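# Seat one blank on the fixture's locating pins

## Task

Place a single blank over both of the fixture's locating pins so it rests level on the rest pads, while the second blank stays off the fixture entirely.

## Robot and tools

Robot: two arms. left_arm carries a two-finger gripper; right_arm carries a magnet gripper. Cameras: cam_left_wrist and cam_right_wrist (896x504 each, always in that order), one on each wrist.

Frames: the scene frame has its origin at table height midway between the nominal arm bases, +z up, +x out over the table, left_arm on the +y side (not the image side). Each arm reports its hand pose, velocities and targets in its own base frame, and offsets also use that arm's base axes. Calibrated bases in the scene frame: left_arm at (+0.044, +0.386, +0.013) m, quat_wxyz (+1.000, 0, 0, -0.013); right_arm at (+0.039, -0.389, +0.013) m, quat_wxyz (+1.000, 0, 0, +0.021). Both have +z up. Reported positions may be off by a few cm, more when reaching far.

End effectors: left_arm's point is between the closed finger pads; fingers point along its +z and open along its y. Closed fingertips extend about 19 mm past it, fully open about 6 mm. right_arm's face point is the centre of the round magnet face (48 mm rubber ring around a 31 mm steel centre recessed 1 mm); its z points out of the face. Each tool has a camera block about 10 cm to one side (gripper +x, magnet -y).

Row layout (used by execute_actions and move): one flat list of 16 numbers covering both arms: left dx, dy, dz, rx, ry, rz, gripper position, force_limit, speed, then right dx, dy, dz, rx, ry, rz, magnet. Pose numbers are offsets, not poses: they are measured from that arm's Hand target at the start of the action or move, along its base axes; 1.0 = 0.6 m or 180 degrees; rx, ry, rz form one rotation vector about the Hand target position. Every row counts from the same start, not from the previous row. All numbers lie in [-1, 1]. Gripper position: +1 fully open (85 mm), pads touch near -0.8, -1 closes until stopped. force_limit and speed (-1..+1) set grip strength and closing speed (about 20, 85, 150 mm/s at -1, 0, +1); both start at +1. Magnet: 1 on, 0 off (anything over 0.01 counts as on), about 0.1 s to switch, and the last value persists. The gripper and magnet numbers are commands, so resend the previous values to keep them unchanged; a 0 there is an order. Sending six zeros for an arm's pose re-commands its current Hand target.

execute_actions(actions, cameras): actions is a list of actions, each a table of up to 15 rows, one row per 1/30 s step; a short table repeats its last row to fill 15 steps. An empty list just returns state and images. cameras picks images: omitted/null/["all"] for all, [] for none.

move(target, speed, blend, stop_force, zero, blocking, cameras): straight-line paths toward the offset row(s) in target (one row, or up to 15 rows all measured from the same Hand targets). speed is m/s, 0.002 to 3.6, default 0.25 (turning up to twice that in rad/s), one value or one per target. blend (m) rounds corners in a list. stop_force (N, 3 to 120, shared by both arms) ends an arm's path when its wrist sensor feels that much push against the motion; unreliable when the tool rotates, and omit it when backing off a contact. zero (only with stop_force) re-zeroes moving arms first, default true. blocking=false returns after about 0.5 s while the move continues; not allowed with stop_force. Paths ignore obstacles and the other arm; avoid passing near an arm's own base. The result adds a 'move:' line: done, off_target, moving, held or fault, plus limits such as paced (pose clipped) or held (steps withheld). done does not prove nothing was touched.

wait(seconds 0 to 10, cameras): lets time pass with commands held. stop(cameras): brakes a running move. zoom_image(camera, region [x0,y0,x1,y1] px, max 504x504): closer look at the latest image of cam_left_wrist or cam_right_wrist. zero_wrist_force(arm: left_arm or right_arm): subtracts the current wrist reading. read_manual(section="licences"): licence texts only. finished_scene(scene 1..3): ends the scene irreversibly; the goal must hold without the robot.

Results: end_effector_position (m), end_effector_quat_wxyz, velocities in base frame; Hand target is the last commanded pose after orientation clipping (within 32 degrees of measured), and the next offsets count from it. The arm may rest short of it; re-send the missing distance. Gripper object_status: 0 moving, 1 stopped while opening, 2 stopped while closing (a grip), 3 reached target or pads met. A grip needs position -1 held and status 2. position_measured counts: 3 open, ~78 = 60 mm, 130 = 40 mm, 180 = 20 mm, 230 closed. Magnet: magnet_out, magnet_back, part_present (1 when steel covers the centre within about 2.5 mm). Magnet holds flat steel with about 120 N, weaker with distance or partial cover; light steel may jump up from about 10 mm. Wrist force/torque are in the tool's own axes, plus a peak line; joint torques include arm weight. 'within noise' means the arm is still.

Cautions: the arms are stiff, so a target even a millimetre past firm contact (especially with the magnet face) can fault; approach slowly and stop just short. Over about 150 N net force or joint torque at its limit (141 N m big joints, 26.3 N m wrists) stops the arm for 10 s; after a force fault release what it grips first. Hot motors (MOTOR HOT line, 85 °C) lock an arm. Do not drop parts, release them while moving, slam, squeeze a part that still rests on something, or clash the arms. Nothing may fall off the table; an outside push may nudge loose parts.

Each tool is called after "Call:" as name(argument=value, ...), one argument or row to a line, values as JSON.

## Session

Call:
execute_actions(
  actions=[],
)

Scene clock: 0.00 s.
left_arm: end_effector_position=(+0.3139, +0.5306, +0.1246) position_measured=3 object_status=3 end_effector_quat_wxyz=(-0.005, +0.903, -0.400, +0.159) | right_arm: end_effector_position=(+0.5281, -0.0226, +0.2145) magnet_out=0 magnet_back=1 part_present=0 end_effector_quat_wxyz=(+0.714, -0.583, -0.365, -0.130)
Joint positions: left_arm=[0.947 -1.194 1.72 -2.175 -1.881 -1.372] | right_arm=[-0.542 -0.853 1.328 -0.408 -0.922 -2.351]
Joint velocities: within noise
Joint torques (N m): no reading
Motor temperatures (°C): left_arm=[33 24 31 29 42 30] | right_arm=[38 36 33 47 37 45]
Wrist force (N): no reading
Wrist torque (N m): no reading
Wrist force, peak (N): no reading
Hand target: left_arm +0.3139, +0.5306, +0.1246; -0.005, +0.903, -0.400, +0.159 | right_arm +0.5281, -0.0226, +0.2145; +0.714, -0.583, -0.365, -0.130

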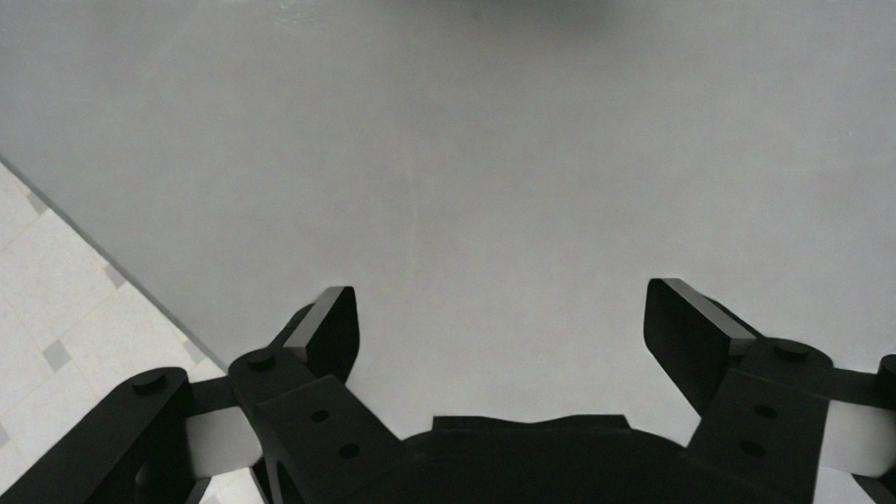

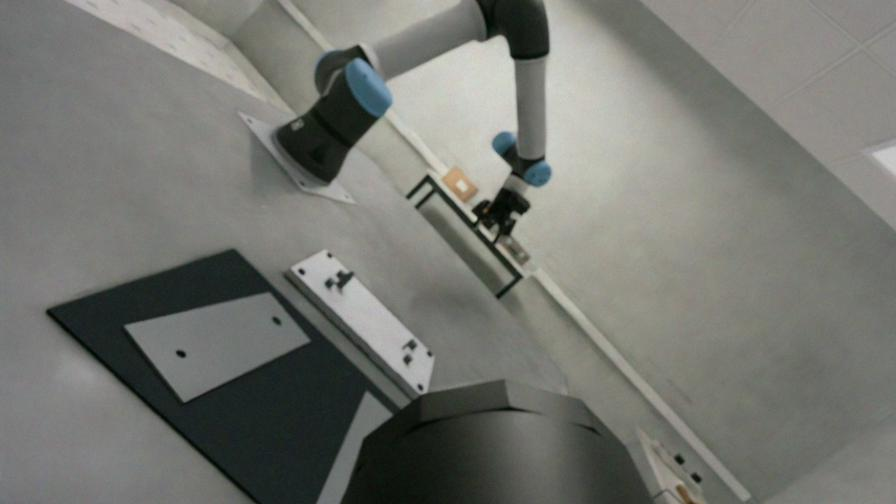

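Call:
move(
  target=[0,0,0,0,0,0,1,1,1,-0.13,0.38,0.45,-0.479,-0.192,0,0],
  speed=0.4,
)

Scene clock: 3.13 s.
left_arm: end_effector_position=(+0.3139, +0.5306, +0.1246) position_measured=3 object_status=3 end_effector_quat_wxyz=(-0.005, +0.903, -0.400, +0.159) | right_arm: end_effector_position=(+0.4501, +0.2054, +0.4845) magnet_out=0 magnet_back=1 part_present=0 end_effector_quat_wxyz=(-0.001, +0.847, +0.532, +0.001)
Joint positions: left_arm=[0.947 -1.194 1.72 -2.175 -1.881 -1.372] | right_arm=[0.154 -1.58 1.336 -1.327 -1.567 -0.967]
Joint velocities: within noise
Joint torques (N m): left_arm=[2.8 -39.28 -21.65 -2.95 -0.51 0.58] | right_arm=[8.27 -14.59 -33.69 -0.98 -1.37 1.77]
Motor temperatures (°C): left_arm=[33 24 31 29 42 30] | right_arm=[38 36 33 47 37 45]
Wrist force (N): left_arm=[0.0 0.0 -0.2] | right_arm=[1.6 -1.1 -0.7]
Wrist torque (N m): left_arm=[0.00 0.00 0.00] | right_arm=[0.03 -0.19 -0.20]
Wrist force, peak (N): left_arm=[0.2 0.1 -0.3] | right_arm=[2.6 -1.5 -1.5]
Hand target: left_arm +0.3139, +0.5306, +0.1246; -0.005, +0.903, -0.400, +0.159 | right_arm +0.4501, +0.2054, +0.4845; -0.001, +0.847, +0.532, +0.001
Off the commanded pose: left_arm 0.000 m, 0 deg | right_arm 0.000 m, 0 deg.
move: done

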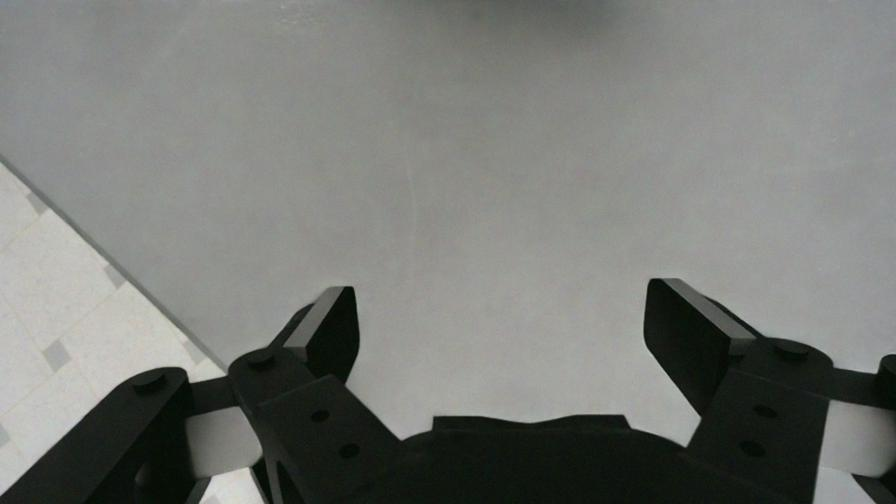

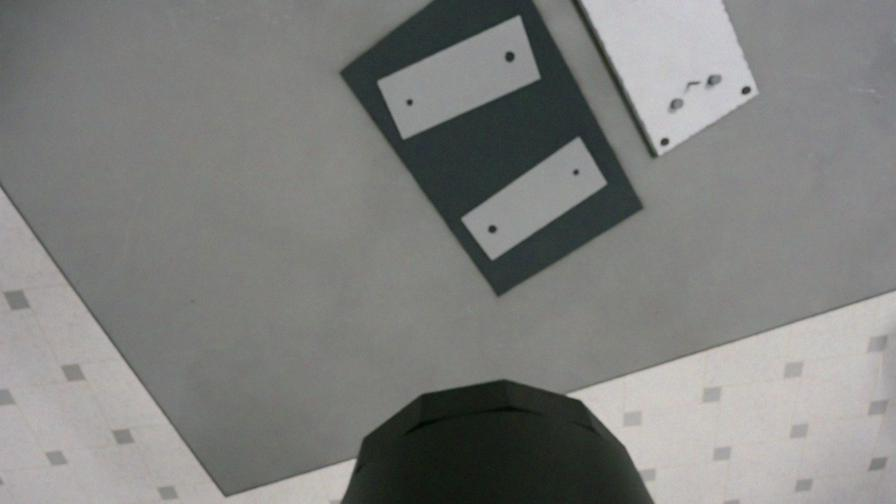

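Call:
move(
  target=[0,0,0,0,0,0,1,1,1,-0.18,0.26,0.05,0,0,0,0],
  speed=0.4,
  cameras=["cam_right_wrist"],
)

Call:
zoom_image(
  camera="cam_right_wrist",
  region=[200, 60, 650, 320],
)

Scene clock: 4.63 s.
left_arm: end_effector_position=(+0.3139, +0.5306, +0.1246) position_measured=3 object_status=3 end_effector_quat_wxyz=(-0.005, +0.903, -0.400, +0.159) | right_arm: end_effector_position=(+0.3422, +0.3614, +0.5145) magnet_out=0 magnet_back=1 part_present=0 end_effector_quat_wxyz=(-0.001, +0.847, +0.532, +0.001)
Joint positions: left_arm=[0.947 -1.194 1.72 -2.175 -1.881 -1.372] | right_arm=[0.54 -1.553 1.229 -1.249 -1.568 -0.581]
Joint velocities: within noise
Joint torques (N m): left_arm=[2.85 -39.11 -20.06 -2.63 -0.02 0.68] | right_arm=[9.33 -14.68 -33.77 -0.95 -1.28 1.7]
Motor temperatures (°C): left_arm=[33 24 31 29 42 30] | right_arm=[38 36 33 47 37 45]
Wrist force (N): left_arm=[0.2 0.1 -0.1] | right_arm=[1.7 -0.8 -0.5]
Wrist torque (N m): left_arm=[0.02 -0.03 0.00] | right_arm=[0.04 -0.18 -0.26]
Wrist force, peak (N): left_arm=[0.2 0.2 -0.3] | right_arm=[2.8 -2.7 -1.2]
Hand target: left_arm +0.3139, +0.5306, +0.1246; -0.005, +0.903, -0.400, +0.159 | right_arm +0.3421, +0.3614, +0.5145; -0.001, +0.847, +0.532, +0.001
Off the commanded pose: left_arm 0.000 m, 0 deg | right_arm 0.000 m, 0 deg.
move: done
Images, in order (width x height): cam_right_wrist 896x504.

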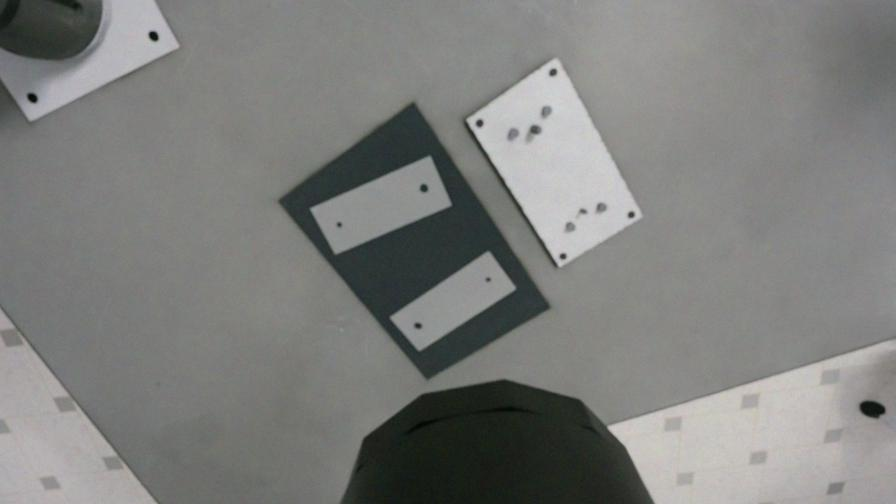

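Scaled by 1.120 from the camera's 896x504 image, which has a finer 1280x720 frame.

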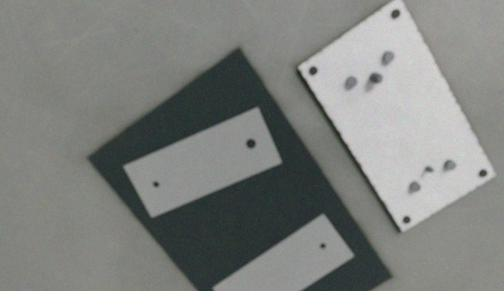

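Call:
move(
  target=[0,0,0,0,0,0,1,1,1,0,0,-0.3,0,0,0,0],
  speed=0.4,
  cameras=["cam_right_wrist"],
)

Scene clock: 6.90 s.
left_arm: end_effector_position=(+0.3139, +0.5306, +0.1246) position_measured=3 object_status=3 end_effector_quat_wxyz=(-0.005, +0.903, -0.400, +0.159) | right_arm: end_effector_position=(+0.3421, +0.3614, +0.3346) magnet_out=0 magnet_back=1 part_present=0 end_effector_quat_wxyz=(-0.001, +0.847, +0.532, +0.001)
Joint positions: left_arm=[0.947 -1.194 1.72 -2.175 -1.881 -1.372] | right_arm=[0.541 -1.592 1.733 -1.713 -1.568 -0.58]
Joint velocities: within noise
Joint torques (N m): left_arm=[5 -37.77 -19.53 -2.54 0.38 0.88] | right_arm=[-8.02 -13.79 -16.36 -4.72 1.5 -1.99]
Motor temperatures (°C): left_arm=[33 24 31 29 42 30] | right_arm=[38 36 33 47 37 45]
Wrist force (N): left_arm=[0.0 0.1 -0.3] | right_arm=[1.7 -0.8 -0.7]
Wrist torque (N m): left_arm=[0.02 0.00 0.00] | right_arm=[0.05 -0.21 -0.24]
Wrist force, peak (N): left_arm=[0.2 -0.1 -0.4] | right_arm=[1.9 -0.8 -2.6]
Hand target: left_arm +0.3139, +0.5306, +0.1246; -0.005, +0.903, -0.400, +0.159 | right_arm +0.3421, +0.3614, +0.3345; -0.001, +0.847, +0.532, +0.001
Off the commanded pose: left_arm 0.000 m, 0 deg | right_arm 0.000 m, 0 deg.
move: done
Images, in order (width x height): cam_right_wrist 896x504.

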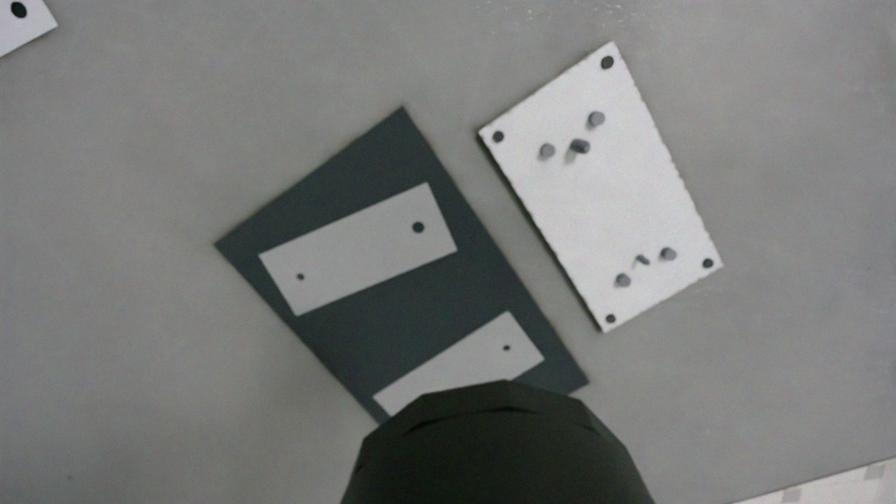

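Call:
move(
  target=[0,0,0,0,0,0,1,1,1,0.0615,-0.165,-0.2333,0,0,0.131,0],
  speed=0.35,
  cameras=["cam_right_wrist"],
)

Call:
zoom_image(
  camera="cam_right_wrist",
  region=[250, 80, 650, 380],
)

Call:
move(
  target=[0,0,0,0,0,0,1,1,1,0.093,0.375,0.015,0,0,0.556,0],
  speed=0.35,
  cameras=["cam_right_wrist"],
)

Call:
zoom_image(
  camera="cam_right_wrist",
  region=[250, 80, 650, 380],
)

Scene clock: 9.13 s.
left_arm: end_effector_position=(+0.3139, +0.5306, +0.1246) position_measured=3 object_status=3 end_effector_quat_wxyz=(-0.005, +0.903, -0.400, +0.159) | right_arm: end_effector_position=(+0.3790, +0.2625, +0.1946) magnet_out=0 magnet_back=1 part_present=0 end_effector_quat_wxyz=(-0.001, +0.721, +0.693, +0.001)
Joint positions: left_arm=[0.947 -1.194 1.72 -2.175 -1.881 -1.372] | right_arm=[0.311 -1.568 2.088 -2.091 -1.568 -1.221]
Joint velocities: within noise
Joint torques (N m): left_arm=[4.32 -37.08 -18.7 -2.14 0.49 1.37] | right_arm=[-8.1 -14.29 -12.23 -4.59 1.39 -2.06]
Motor temperatures (°C): left_arm=[33 24 31 29 42 30] | right_arm=[38 36 33 47 37 45]
Wrist force (N): left_arm=[0.0 -0.1 -0.1] | right_arm=[2.1 -0.8 -0.5]
Wrist torque (N m): left_arm=[-0.01 0.00 0.00] | right_arm=[0.05 -0.25 -0.26]
Wrist force, peak (N): left_arm=[0.1 0.1 -0.4] | right_arm=[2.6 -1.4 -2.0]
Hand target: left_arm +0.3139, +0.5306, +0.1246; -0.005, +0.903, -0.400, +0.159 | right_arm +0.3790, +0.2624, +0.1945; -0.001, +0.720, +0.693, +0.001
Off the commanded pose: left_arm 0.000 m, 0 deg | right_arm 0.000 m, 0 deg.
move: done
Images, in order (width x height): cam_right_wrist 896x504.

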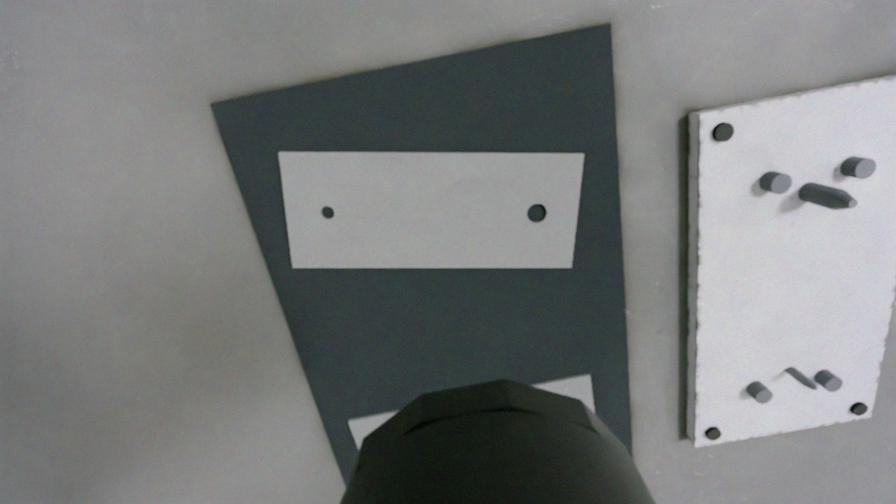

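Scaled by 1.260 from the camera's 896x504 image, which has a finer 1280x720 frame.

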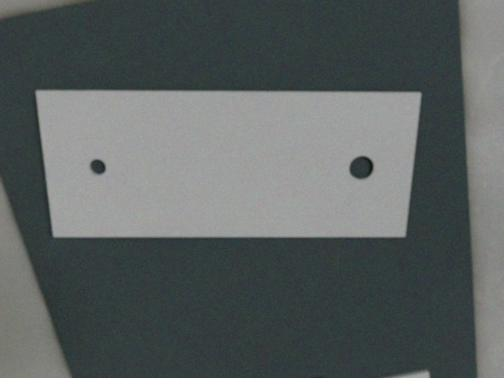

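Scene clock: 12.37 s.
left_arm: end_effector_position=(+0.3139, +0.5306, +0.1246) position_measured=3 object_status=3 end_effector_quat_wxyz=(-0.005, +0.903, -0.400, +0.159) | right_arm: end_effector_position=(+0.4348, +0.4874, +0.2035) magnet_out=0 magnet_back=1 part_present=0 end_effector_quat_wxyz=(-0.001, -0.069, +0.998, -0.001)
Joint positions: left_arm=[0.947 -1.194 1.72 -2.175 -1.881 -1.372] | right_arm=[0.637 -1.142 1.526 -1.952 -1.57 -2.642]
Joint velocities: within noise
Joint torques (N m): left_arm=[6.98 -36.3 -16.25 -2.12 0.46 1.36] | right_arm=[7.87 -31.41 -32.96 -1.07 1.39 -2.05]
Motor temperatures (°C): left_arm=[33 24 31 29 42 30] | right_arm=[38 36 33 47 37 45]
Wrist force (N): left_arm=[0.1 0.0 -0.1] | right_arm=[1.4 -0.9 0.2]
Wrist torque (N m): left_arm=[0.00 -0.02 0.00] | right_arm=[0.07 -0.18 -0.23]
Wrist force, peak (N): left_arm=[0.1 0.3 -0.5] | right_arm=[2.1 -0.9 -0.5]
Hand target: left_arm +0.3139, +0.5306, +0.1246; -0.005, +0.903, -0.400, +0.159 | right_arm +0.4348, +0.4874, +0.2035; -0.002, -0.069, +0.998, -0.001
Off the commanded pose: left_arm 0.000 m, 0 deg | right_arm 0.000 m, 0 deg.
move: done
Images, in order (width x height): cam_right_wrist 896x504.

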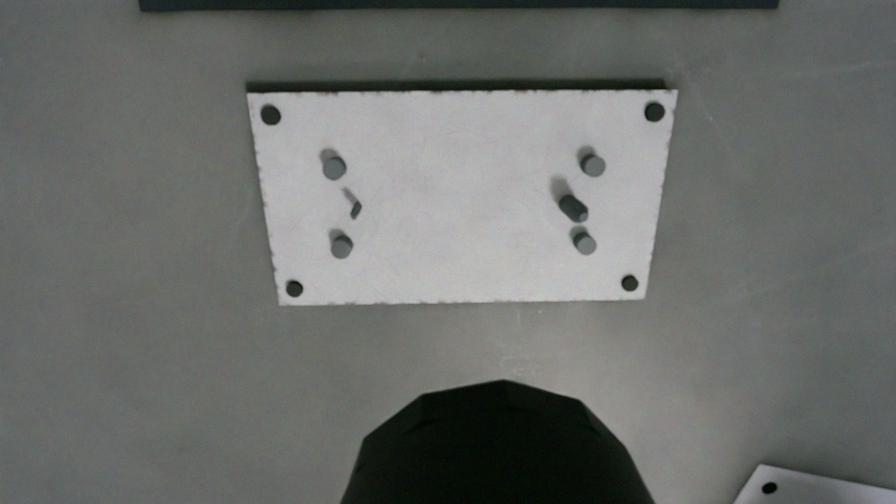

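Scaled by 1.260 from the camera's 896x504 image, which has a finer 1280x720 frame.

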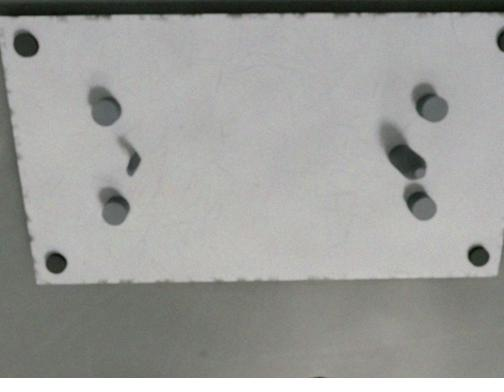

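Call:
move(
  target=[0,0,0,0,0,0,1,1,1,0.185,-0.336,-0.015,0,0,-0.48,0],
  speed=0.35,
  cameras=["cam_right_wrist"],
)

Call:
zoom_image(
  camera="cam_right_wrist",
  region=[250, 80, 650, 380],
)

Scene clock: 15.57 s.
left_arm: end_effector_position=(+0.3139, +0.5306, +0.1246) position_measured=3 object_status=3 end_effector_quat_wxyz=(-0.005, +0.903, -0.400, +0.159) | right_arm: end_effector_position=(+0.5458, +0.2859, +0.1945) magnet_out=0 magnet_back=1 part_present=0 end_effector_quat_wxyz=(-0.002, +0.633, +0.774, +0.001)
Joint positions: left_arm=[0.947 -1.194 1.72 -2.175 -1.881 -1.372] | right_arm=[0.263 -1.216 1.66 -2.014 -1.568 -1.508]
Joint velocities: within noise
Joint torques (N m): left_arm=[8.87 -35.48 -17.56 -1.53 0.42 1.74] | right_arm=[-7.88 -28.07 -33.37 -4.43 -1.36 1.65]
Motor temperatures (°C): left_arm=[33 24 31 29 42 30] | right_arm=[38 36 33 47 37 45]
Wrist force (N): left_arm=[0.0 0.1 0.0] | right_arm=[1.6 -1.1 -0.3]
Wrist torque (N m): left_arm=[0.01 -0.01 0.00] | right_arm=[0.03 -0.20 -0.26]
Wrist force, peak (N): left_arm=[-0.1 0.1 -0.4] | right_arm=[2.0 -1.5 -0.5]
Hand target: left_arm +0.3139, +0.5306, +0.1246; -0.005, +0.903, -0.400, +0.159 | right_arm +0.5458, +0.2858, +0.1945; -0.002, +0.633, +0.774, +0.001
Off the commanded pose: left_arm 0.000 m, 0 deg | right_arm 0.000 m, 0 deg.
move: done
Images, in order (width x height): cam_right_wrist 896x504.

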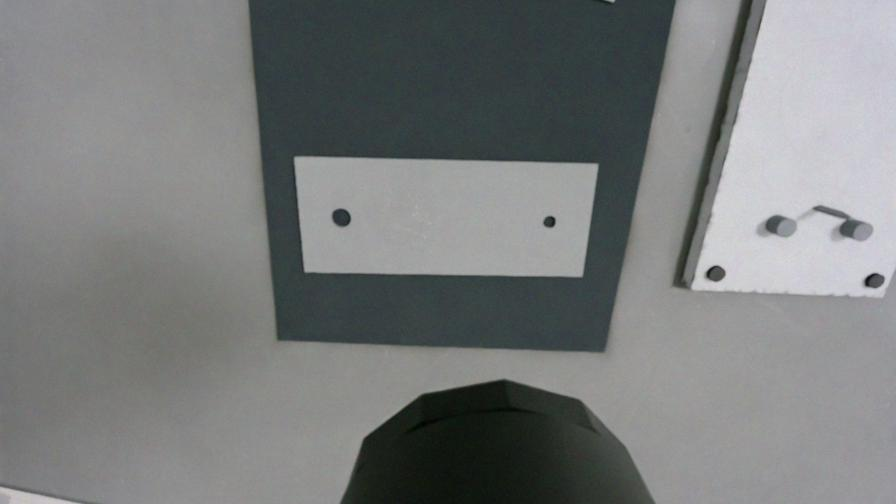

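Scaled by 1.260 from the camera's 896x504 image, which has a finer 1280x720 frame.

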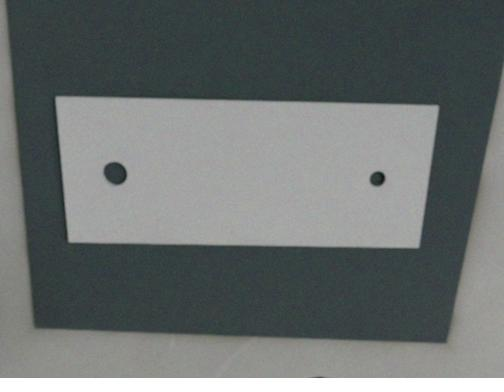

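Call:
move(
  target=[0,0,0,0,0,0,1,1,1,-0.1653,-0.0482,-0.1325,0,0,-0.0755,0],
  speed=0.3,
  cameras=["cam_right_wrist"],
)

Call:
zoom_image(
  camera="cam_right_wrist",
  region=[198, 0, 698, 280],
)

Scene clock: 17.43 s.
left_arm: end_effector_position=(+0.3139, +0.5306, +0.1246) position_measured=3 object_status=3 end_effector_quat_wxyz=(-0.005, +0.903, -0.400, +0.159) | right_arm: end_effector_position=(+0.4467, +0.2570, +0.1151) magnet_out=0 magnet_back=1 part_present=0 end_effector_quat_wxyz=(-0.001, +0.720, +0.694, +0.001)
Joint positions: left_arm=[0.947 -1.194 1.72 -2.175 -1.881 -1.372] | right_arm=[0.259 -1.32 2.049 -2.299 -1.568 -1.275]
Joint velocities: within noise
Joint torques (N m): left_arm=[10.21 -33.86 -17.57 -1.51 0.49 1.34] | right_arm=[-8.82 -37.34 -10.39 -4.75 -1.27 1.57]
Motor temperatures (°C): left_arm=[33 24 31 29 42 30] | right_arm=[38 36 33 47 37 44]
Wrist force (N): left_arm=[0.2 0.1 -0.2] | right_arm=[1.5 -0.6 -0.6]
Wrist torque (N m): left_arm=[0.02 -0.04 0.00] | right_arm=[0.09 -0.21 -0.28]
Wrist force, peak (N): left_arm=[0.2 0.2 -0.3] | right_arm=[1.7 -1.5 -0.4]
Hand target: left_arm +0.3139, +0.5306, +0.1246; -0.005, +0.903, -0.400, +0.159 | right_arm +0.4467, +0.2569, +0.1150; -0.001, +0.720, +0.694, +0.001
Off the commanded pose: left_arm 0.000 m, 0 deg | right_arm 0.000 m, 0 deg.
move: done
Images, in order (width x height): cam_right_wrist 896x504.

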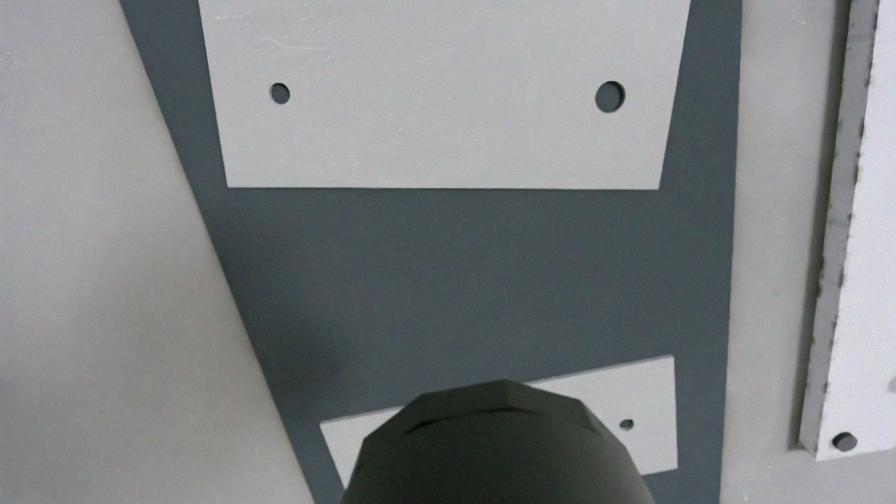

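Scaled by 1.008 from the camera's 896x504 image, which has a finer 1280x720 frame.

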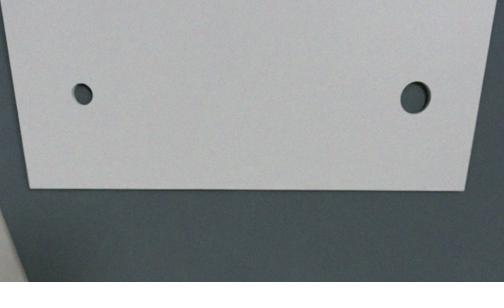

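Call:
move(
  target=[0,0,0,0,0,0,1,1,1,-0.0623,0.4835,0.02,0,0,0.5596,0],
  speed=0.3,
  cameras=["cam_right_wrist"],
)

Call:
zoom_image(
  camera="cam_right_wrist",
  region=[198, 0, 698, 280],
)

Scene clock: 21.27 s.
left_arm: end_effector_position=(+0.3139, +0.5306, +0.1246) position_measured=3 object_status=3 end_effector_quat_wxyz=(-0.005, +0.903, -0.400, +0.159) | right_arm: end_effector_position=(+0.4093, +0.5470, +0.1270) magnet_out=0 magnet_back=1 part_present=0 end_effector_quat_wxyz=(-0.001, -0.075, +0.997, -0.001)
Joint positions: left_arm=[0.947 -1.194 1.72 -2.175 -1.881 -1.372] | right_arm=[0.732 -0.998 1.517 -2.086 -1.57 -2.56]
Joint velocities: within noise
Joint torques (N m): left_arm=[11.86 -33.89 -17.94 -1.51 0.24 1.44] | right_arm=[8.68 -36.58 -31.78 -1.05 0.9 -1.94]
Motor temperatures (°C): left_arm=[33 24 31 29 42 30] | right_arm=[38 36 33 47 37 44]
Wrist force (N): left_arm=[0.0 0.2 -0.2] | right_arm=[1.5 -0.6 0.0]
Wrist torque (N m): left_arm=[0.04 0.00 0.00] | right_arm=[0.09 -0.18 -0.24]
Wrist force, peak (N): left_arm=[0.0 0.1 -0.5] | right_arm=[2.1 -0.9 -0.5]
Hand target: left_arm +0.3139, +0.5306, +0.1246; -0.005, +0.903, -0.400, +0.159 | right_arm +0.4093, +0.5470, +0.1270; -0.002, -0.075, +0.997, -0.001
Off the commanded pose: left_arm 0.000 m, 0 deg | right_arm 0.000 m, 0 deg.
move: done
Images, in order (width x height): cam_right_wrist 896x504.

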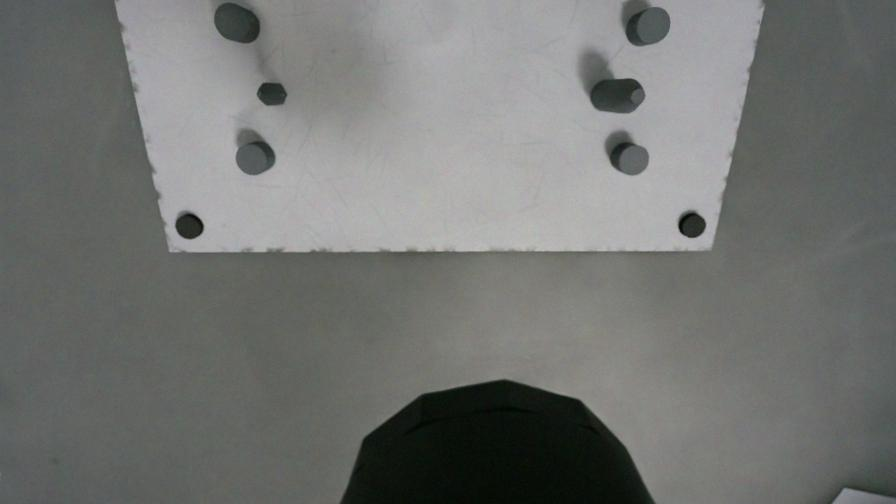

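Scaled by 1.008 from the camera's 896x504 image, which has a finer 1280x720 frame.

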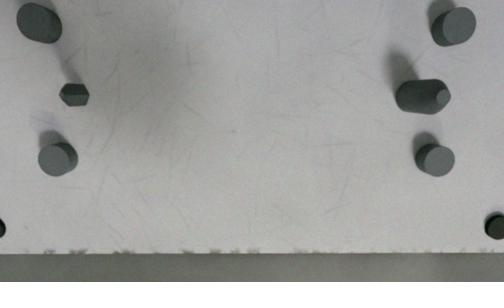

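Call:
zoom_image(
  camera="cam_right_wrist",
  region=[240, 60, 340, 120],
)

Call:
zoom_image(
  camera="cam_right_wrist",
  region=[570, 60, 670, 120],
)

Scaled by 5.040 from the camera's 896x504 image, which has a finer 1280x720 frame.

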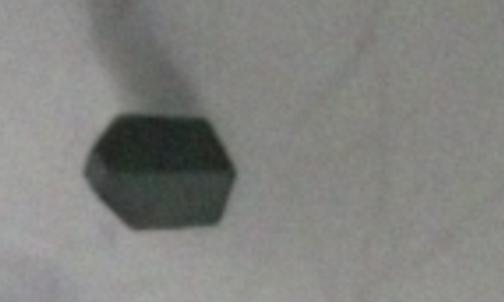

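Scaled by 5.040 from the camera's 896x504 image, which has a finer 1280x720 frame.

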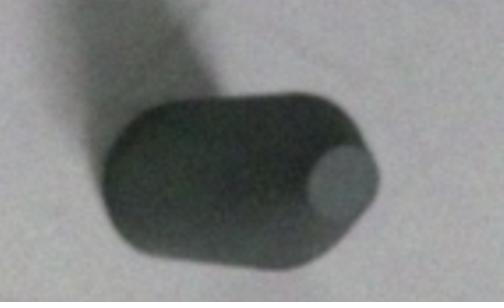

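Call:
move(
  target=[0,0,0,0,0,0,1,1,1,-0.0405,-0.4727,-0.175,0,0,-0.5596,0],
  speed=0.3,
  cameras=[],
)

Call:
move(
  target=[0,0,0,0,0,0,1,1,1,0,0,-0.08,0,0,0,0],
  speed=0.015,
  stop_force=5,
)

Scene clock: 28.03 s.
left_arm: end_effector_position=(+0.3139, +0.5306, +0.1246) position_measured=3 object_status=3 end_effector_quat_wxyz=(-0.005, +0.903, -0.400, +0.159) | right_arm: end_effector_position=(+0.3850, +0.2635, +0.0220) magnet_out=0 magnet_back=1 part_present=0 end_effector_quat_wxyz=(-0.001, +0.720, +0.694, +0.001)
Joint positions: left_arm=[0.947 -1.194 1.72 -2.175 -1.881 -1.372] | right_arm=[0.309 -1.208 2.255 -2.618 -1.568 -1.226]
Joint velocities: within noise
Joint torques (N m): left_arm=[13.45 -34.14 -18.08 -1.33 0.27 1.58] | right_arm=[-8.32 -36.03 -4.43 -4.82 -1.25 1.63]
Motor temperatures (°C): left_arm=[33 24 31 29 42 30] | right_arm=[38 36 33 47 37 44]
Wrist force (N): left_arm=[0.1 0.0 -0.1] | right_arm=[2.1 -1.0 -0.4]
Wrist torque (N m): left_arm=[-0.01 -0.02 0.00] | right_arm=[0.06 -0.25 -0.24]
Wrist force, peak (N): left_arm=[0.3 0.3 -0.3] | right_arm=[2.3 -1.4 -0.7]
Hand target: left_arm +0.3139, +0.5306, +0.1246; -0.005, +0.903, -0.400, +0.159 | right_arm +0.3850, +0.2634, +0.0220; -0.001, +0.720, +0.694, +0.001
Off the commanded pose: left_arm 0.000 m, 0 deg | right_arm 0.000 m, 0 deg.
move: done
No camera images: "cameras" was empty.

Scene clock: 31.47 s.
left_arm: end_effector_position=(+0.3139, +0.5306, +0.1246) position_measured=3 object_status=3 end_effector_quat_wxyz=(-0.005, +0.903, -0.400, +0.159) | right_arm: end_effector_position=(+0.3850, +0.2634, -0.0081) magnet_out=0 magnet_back=1 part_present=0 end_effector_quat_wxyz=(-0.001, +0.720, +0.694, +0.001)
Joint positions: left_arm=[0.947 -1.194 1.72 -2.175 -1.881 -1.372] | right_arm=[0.309 -1.126 2.265 -2.709 -1.568 -1.225]
Joint velocities: within noise
Joint torques (N m): left_arm=[12.17 -32.77 -17.46 -1.46 0.55 1.48] | right_arm=[-6.84 -37.68 -21.49 -1.94 1.26 0.63]
Motor temperatures (°C): left_arm=[33 24 31 29 41 30] | right_arm=[38 36 32 47 37 44]
Wrist force (N): left_arm=[-0.1 0.1 -0.1] | right_arm=[1.8 -0.8 -1.5]
Wrist torque (N m): left_arm=[0.02 0.01 0.00] | right_arm=[0.07 -0.27 -0.25]
Wrist force, peak (N): left_arm=[0.2 0.4 -0.3] | right_arm=[-0.8 -10.2 -45.6]
Hand target: left_arm +0.3139, +0.5306, +0.1246; -0.005, +0.903, -0.400, +0.159 | right_arm +0.3850, +0.2634, -0.0081; -0.001, +0.720, +0.694, +0.001 (not the last commanded pose)
Off the commanded pose: left_arm 0.000 m, 0 deg | right_arm 0.018 m, 0 deg.
move: contact (right_arm)

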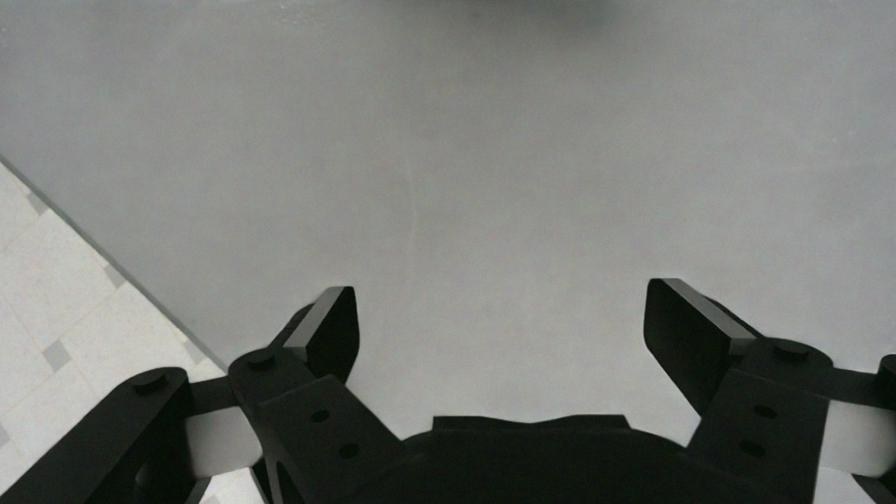

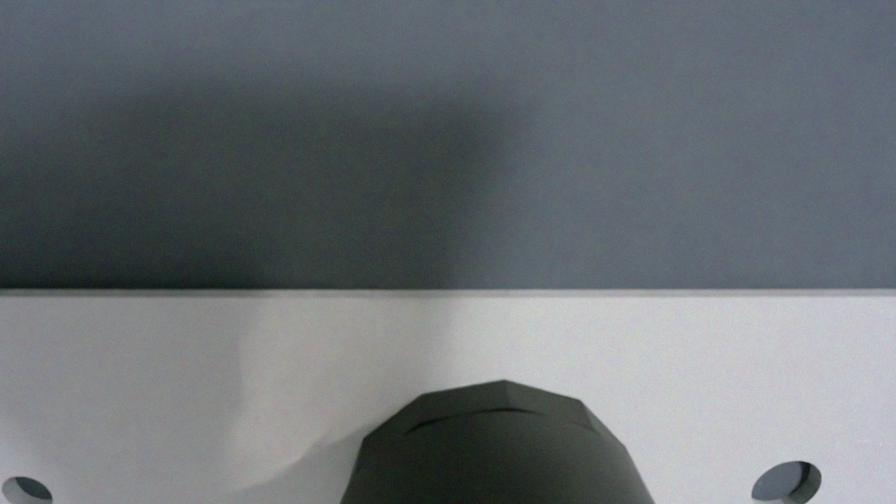

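Call:
move(
  target=[0,0,0,0,0,0,1,1,1,0,0,0,0,0,0,1],
  cameras=[],
)

Call:
move(
  target=[0,0,0,0,0,0,1,1,1,0,0,0.165,0,0,0,1],
  speed=0.15,
  cameras=["cam_right_wrist"],
)

Scene clock: 32.13 s.
left_arm: end_effector_position=(+0.3139, +0.5306, +0.1246) position_measured=3 object_status=3 end_effector_quat_wxyz=(-0.005, +0.903, -0.400, +0.159) | right_arm: end_effector_position=(+0.3850, +0.2634, -0.0081) magnet_out=1 magnet_back=0 part_present=1 end_effector_quat_wxyz=(-0.001, +0.720, +0.694, +0.001)
Joint positions: left_arm=[0.947 -1.194 1.72 -2.175 -1.881 -1.372] | right_arm=[0.309 -1.126 2.265 -2.709 -1.568 -1.225]
Joint velocities: within noise
Joint torques (N m): left_arm=[12.13 -33.36 -18.15 -1.66 0.35 1.36] | right_arm=[-6.84 -36.8 -19.33 -3.11 1.02 0.31]
Motor temperatures (°C): left_arm=[33 24 31 29 41 30] | right_arm=[38 36 32 47 37 44]
Wrist force (N): left_arm=[0.0 0.0 -0.2] | right_arm=[1.9 -0.9 -1.3]
Wrist torque (N m): left_arm=[0.00 -0.01 0.00] | right_arm=[-0.04 -0.50 -0.26]
Wrist force, peak (N): left_arm=[0.2 -0.1 -0.4] | right_arm=[1.9 -1.1 -1.8]
Hand target: left_arm +0.3139, +0.5306, +0.1246; -0.005, +0.903, -0.400, +0.159 | right_arm +0.3850, +0.2634, -0.0081; -0.001, +0.720, +0.694, +0.001
Off the commanded pose: left_arm 0.000 m, 0 deg | right_arm 0.000 m, 0 deg.
move: done
No camera images: "cameras" was empty.

Scene clock: 33.47 s.
left_arm: end_effector_position=(+0.3139, +0.5306, +0.1246) position_measured=3 object_status=3 end_effector_quat_wxyz=(-0.005, +0.903, -0.400, +0.159) | right_arm: end_effector_position=(+0.3850, +0.2634, +0.0909) magnet_out=1 magnet_back=0 part_present=1 end_effector_quat_wxyz=(-0.001, +0.720, +0.694, +0.001)
Joint positions: left_arm=[0.947 -1.194 1.72 -2.175 -1.881 -1.372] | right_arm=[0.309 -1.373 2.207 -2.404 -1.567 -1.225]
Joint velocities: within noise
Joint torques (N m): left_arm=[12.37 -32.38 -19.34 -1.38 0.36 1.33] | right_arm=[-8.31 -34.33 -29.05 -1.3 -0.87 -1.89]
Motor temperatures (°C): left_arm=[33 24 31 29 41 30] | right_arm=[38 36 32 47 37 44]
Wrist force (N): left_arm=[0.2 -0.1 -0.2] | right_arm=[2.2 -1.0 2.1]
Wrist torque (N m): left_arm=[-0.01 -0.03 0.00] | right_arm=[0.08 -0.23 -0.25]
Wrist force, peak (N): left_arm=[0.0 0.1 -0.4] | right_arm=[1.8 -0.9 3.1]
Hand target: left_arm +0.3139, +0.5306, +0.1246; -0.005, +0.903, -0.400, +0.159 | right_arm +0.3850, +0.2634, +0.0909; -0.001, +0.720, +0.694, +0.001
Off the commanded pose: left_arm 0.000 m, 0 deg | right_arm 0.000 m, 0 deg.
move: done
Images, in order (width x height): cam_right_wrist 896x504.

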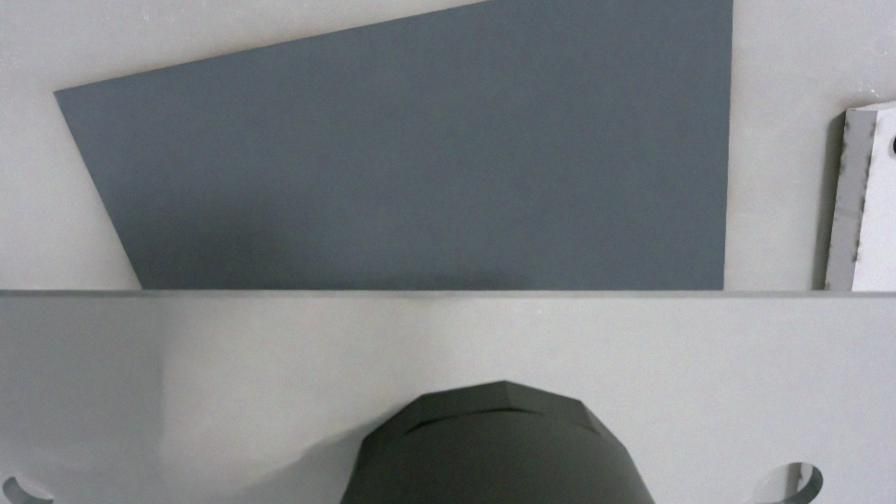

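Call:
move(
  target=[0,0,0,0,0,0,1,1,1,0.05,0.3697,-0.065,0,0,0.561,1],
  speed=0.3,
  cameras=["cam_right_wrist"],
)

Call:
zoom_image(
  camera="cam_right_wrist",
  region=[696, 404, 896, 504],
)

Call:
zoom_image(
  camera="cam_right_wrist",
  region=[0, 404, 200, 504],
)

Scene clock: 37.23 s.
left_arm: end_effector_position=(+0.3139, +0.5306, +0.1246) position_measured=3 object_status=3 end_effector_quat_wxyz=(-0.005, +0.903, -0.400, +0.159) | right_arm: end_effector_position=(+0.4150, +0.4852, +0.0519) magnet_out=1 magnet_back=0 part_present=1 end_effector_quat_wxyz=(-0.001, -0.077, +0.997, -0.001)
Joint positions: left_arm=[0.947 -1.194 1.72 -2.175 -1.881 -1.372] | right_arm=[0.653 -0.981 1.724 -2.311 -1.57 -2.644]
Joint velocities: within noise
Joint torques (N m): left_arm=[12 -33.13 -20.51 -1.23 0.5 1.36] | right_arm=[7.84 -34.89 -29.72 -1.32 1.17 -2.16]
Motor temperatures (°C): left_arm=[33 24 31 29 41 30] | right_arm=[38 36 32 47 37 44]
Wrist force (N): left_arm=[0.1 0.1 -0.2] | right_arm=[1.5 -0.9 2.3]
Wrist torque (N m): left_arm=[0.02 -0.02 0.00] | right_arm=[0.07 -0.18 -0.23]
Wrist force, peak (N): left_arm=[0.2 0.3 -0.3] | right_arm=[2.0 -1.0 2.3]
Hand target: left_arm +0.3139, +0.5306, +0.1246; -0.005, +0.903, -0.400, +0.159 | right_arm +0.4150, +0.4852, +0.0519; -0.001, -0.077, +0.997, -0.001
Off the commanded pose: left_arm 0.000 m, 0 deg | right_arm 0.000 m, 0 deg.
move: done
Images, in order (width x height): cam_right_wrist 896x504.

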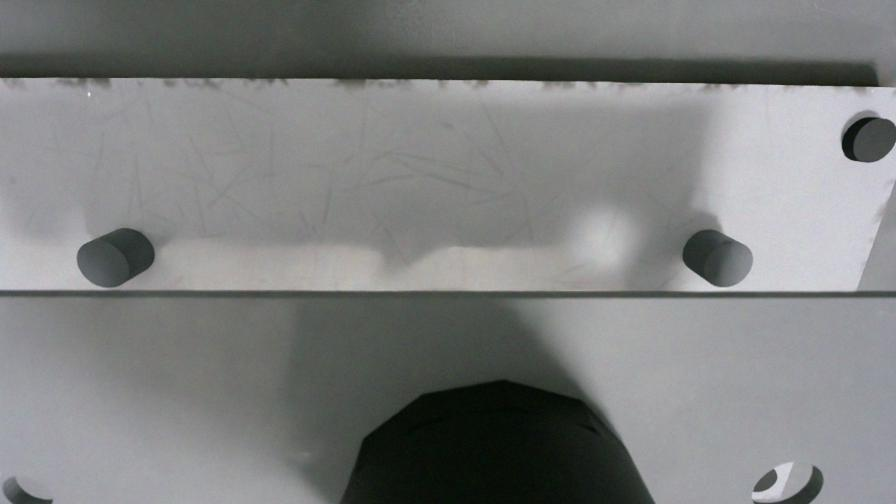

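Scaled by 2.520 from the camera's 896x504 image, which has a finer 1280x720 frame.

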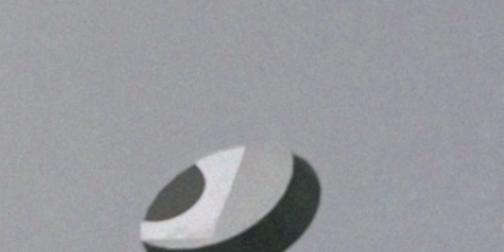

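Scaled by 2.520 from the camera's 896x504 image, which has a finer 1280x720 frame.

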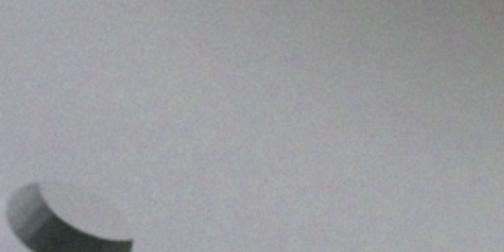

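Call:
move(
  target=[0,0,0,0,0,0,1,1,1,0,0,-0.09,0,0,0,1],
  speed=0.008,
  stop_force=5,
  cameras=["cam_right_wrist"],
)

Call:
zoom_image(
  camera="cam_right_wrist",
  region=[696, 404, 896, 504],
)

Call:
zoom_image(
  camera="cam_right_wrist",
  region=[0, 404, 200, 504],
)

Scene clock: 43.70 s.
left_arm: end_effector_position=(+0.3139, +0.5306, +0.1246) position_measured=3 object_status=3 end_effector_quat_wxyz=(-0.005, +0.903, -0.400, +0.159) | right_arm: end_effector_position=(+0.4150, +0.4852, +0.0124) magnet_out=1 magnet_back=0 part_present=1 end_effector_quat_wxyz=(-0.001, -0.077, +0.997, -0.001)
Joint positions: left_arm=[0.947 -1.194 1.72 -2.175 -1.881 -1.372] | right_arm=[0.653 -0.914 1.74 -2.393 -1.57 -2.644]
Joint velocities: within noise
Joint torques (N m): left_arm=[12.35 -32.38 -21.04 -1.47 0.19 1.31] | right_arm=[7.06 -50.76 -27.26 -1.32 1.2 -1.92]
Motor temperatures (°C): left_arm=[33 24 31 29 41 30] | right_arm=[38 36 32 47 37 44]
Wrist force (N): left_arm=[0.0 0.2 -0.1] | right_arm=[2.6 -2.3 0.0]
Wrist torque (N m): left_arm=[0.03 0.00 0.00] | right_arm=[-0.04 -0.45 -0.26]
Wrist force, peak (N): left_arm=[-0.1 0.2 -0.4] | right_arm=[8.8 -7.2 -6.1]
Hand target: left_arm +0.3139, +0.5306, +0.1246; -0.005, +0.903, -0.400, +0.159 | right_arm +0.4150, +0.4852, +0.0124; -0.001, -0.077, +0.997, -0.001 (not the last commanded pose)
Off the commanded pose: left_arm 0.000 m, 0 deg | right_arm 0.014 m, 0 deg.
move: contact (right_arm)
Images, in order (width x height): cam_right_wrist 896x504.

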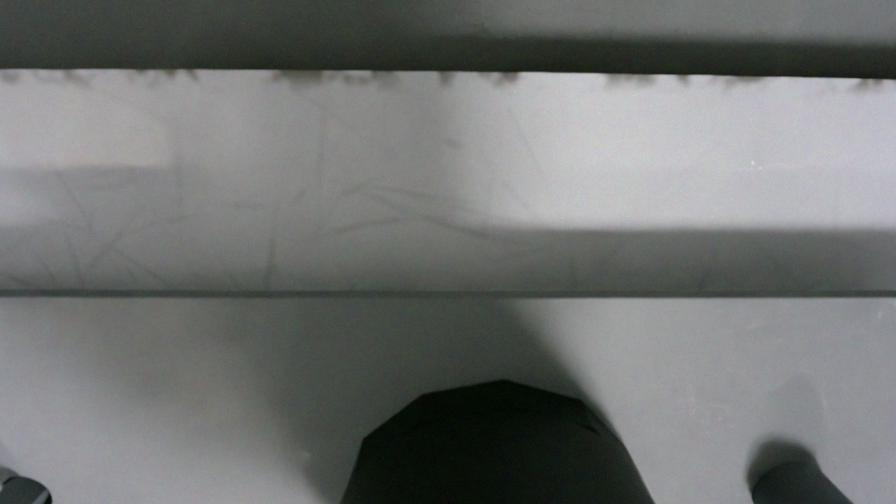

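Scaled by 2.520 from the camera's 896x504 image, which has a finer 1280x720 frame.

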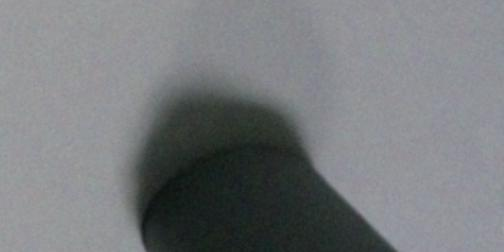

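Scaled by 2.520 from the camera's 896x504 image, which has a finer 1280x720 frame.

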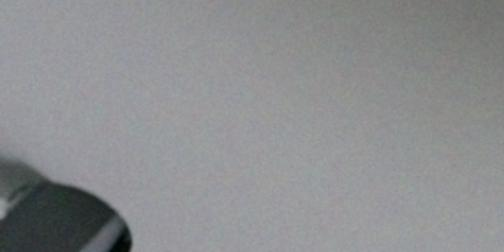

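Call:
move(
  target=[0,0,0,0,0,0,1,1,1,0,0,-0.015,0,0,0,1],
  speed=0.004,
  stop_force=12,
  cameras=[],
)

Scene clock: 45.07 s.
left_arm: end_effector_position=(+0.3139, +0.5306, +0.1246) position_measured=3 object_status=3 end_effector_quat_wxyz=(-0.005, +0.903, -0.400, +0.159) | right_arm: end_effector_position=(+0.4150, +0.4853, +0.0120) magnet_out=1 magnet_back=0 part_present=1 end_effector_quat_wxyz=(-0.001, -0.077, +0.997, -0.001)
Joint positions: left_arm=[0.947 -1.194 1.72 -2.175 -1.881 -1.372] | right_arm=[0.653 -0.913 1.74 -2.394 -1.57 -2.644]
Joint velocities: within noise
Joint torques (N m): left_arm=[11.86 -32.61 -20.9 -1.44 0.56 1.36] | right_arm=[6.04 -45.33 -18.96 -1.95 1.08 -1.92]
Motor temperatures (°C): left_arm=[33 24 31 29 41 30] | right_arm=[38 36 32 47 37 44]
Wrist force (N): left_arm=[0.1 0.1 -0.2] | right_arm=[14.1 -10.9 -10.9]
Wrist torque (N m): left_arm=[0.01 -0.01 0.00] | right_arm=[-0.33 -1.36 -0.35]
Wrist force, peak (N): left_arm=[0.2 0.2 -0.4] | right_arm=[21.4 -16.9 -21.8]
Hand target: left_arm +0.3139, +0.5306, +0.1246; -0.005, +0.903, -0.400, +0.159 | right_arm +0.4150, +0.4853, +0.0120; -0.001, -0.077, +0.997, -0.001 (not the last commanded pose)
Off the commanded pose: left_arm 0.000 m, 0 deg | right_arm 0.009 m, 0 deg.
move: contact (right_arm)
No camera images: "cameras" was empty.

Call:
move(
  target=[0,0,0,0,0,0,1,1,1,-0.0006,-0.0005,0.001,0,0,0,1],
  cameras=[],
)

Call:
move(
  target=[0,0,0,0,0,0,1,1,1,0,0,-0.015,0,0,0,1],
  speed=0.004,
  stop_force=12,
  cameras=[],
)

Scene clock: 45.93 s.
left_arm: end_effector_position=(+0.3139, +0.5306, +0.1246) position_measured=3 object_status=3 end_effector_quat_wxyz=(-0.005, +0.903, -0.400, +0.159) | right_arm: end_effector_position=(+0.4147, +0.4850, +0.0126) magnet_out=1 magnet_back=0 part_present=1 end_effector_quat_wxyz=(-0.001, -0.077, +0.997, -0.001)
Joint positions: left_arm=[0.947 -1.194 1.72 -2.175 -1.881 -1.372] | right_arm=[0.653 -0.915 1.741 -2.394 -1.57 -2.644]
Joint velocities: within noise
Joint torques (N m): left_arm=[13.52 -33.26 -20.57 -1.68 0.56 1.18] | right_arm=[3.15 -52.57 -5.08 0.77 1.13 -1.98]
Motor temperatures (°C): left_arm=[33 24 31 29 41 30] | right_arm=[38 36 32 47 37 44]
Wrist force (N): left_arm=[0.1 0.0 -0.2] | right_arm=[-8.4 2.5 3.3]
Wrist torque (N m): left_arm=[0.01 -0.02 0.00] | right_arm=[0.02 -0.27 -0.17]
Wrist force, peak (N): left_arm=[0.0 0.0 -0.5] | right_arm=[14.0 -10.7 -10.7]
Hand target: left_arm +0.3139, +0.5306, +0.1246; -0.005, +0.903, -0.400, +0.159 | right_arm +0.4147, +0.4850, +0.0126; -0.001, -0.077, +0.997, -0.001
Off the commanded pose: left_arm 0.000 m, 0 deg | right_arm 0.000 m, 0 deg.
move: done
No camera images: "cameras" was empty.

Scene clock: 47.23 s.
left_arm: end_effector_position=(+0.3139, +0.5306, +0.1246) position_measured=3 object_status=3 end_effector_quat_wxyz=(-0.005, +0.903, -0.400, +0.159) | right_arm: end_effector_position=(+0.4146, +0.4850, +0.0118) magnet_out=1 magnet_back=0 part_present=1 end_effector_quat_wxyz=(-0.001, -0.077, +0.997, -0.001)
Joint positions: left_arm=[0.947 -1.194 1.72 -2.175 -1.881 -1.372] | right_arm=[0.653 -0.914 1.742 -2.396 -1.57 -2.644]
Joint velocities: within noise
Joint torques (N m): left_arm=[12.16 -33.16 -20.55 -1.7 0.41 1.53] | right_arm=[-1.15 -44.52 -11.14 1.39 1.17 -2.02]
Motor temperatures (°C): left_arm=[33 24 31 29 41 30] | right_arm=[38 36 32 47 36 44]
Wrist force (N): left_arm=[0.1 0.1 -0.3] | right_arm=[-1.3 0.5 -9.2]
Wrist torque (N m): left_arm=[0.02 -0.02 0.00] | right_arm=[-0.15 -1.08 -0.24]
Wrist force, peak (N): left_arm=[0.4 0.3 -0.1] | right_arm=[3.1 -2.5 -17.7]
Hand target: left_arm +0.3139, +0.5306, +0.1246; -0.005, +0.903, -0.400, +0.159 | right_arm +0.4147, +0.4850, +0.0118; -0.001, -0.077, +0.997, -0.001 (not the last commanded pose)
Off the commanded pose: left_arm 0.000 m, 0 deg | right_arm 0.008 m, 0 deg.
move: contact (right_arm)
No camera images: "cameras" was empty.


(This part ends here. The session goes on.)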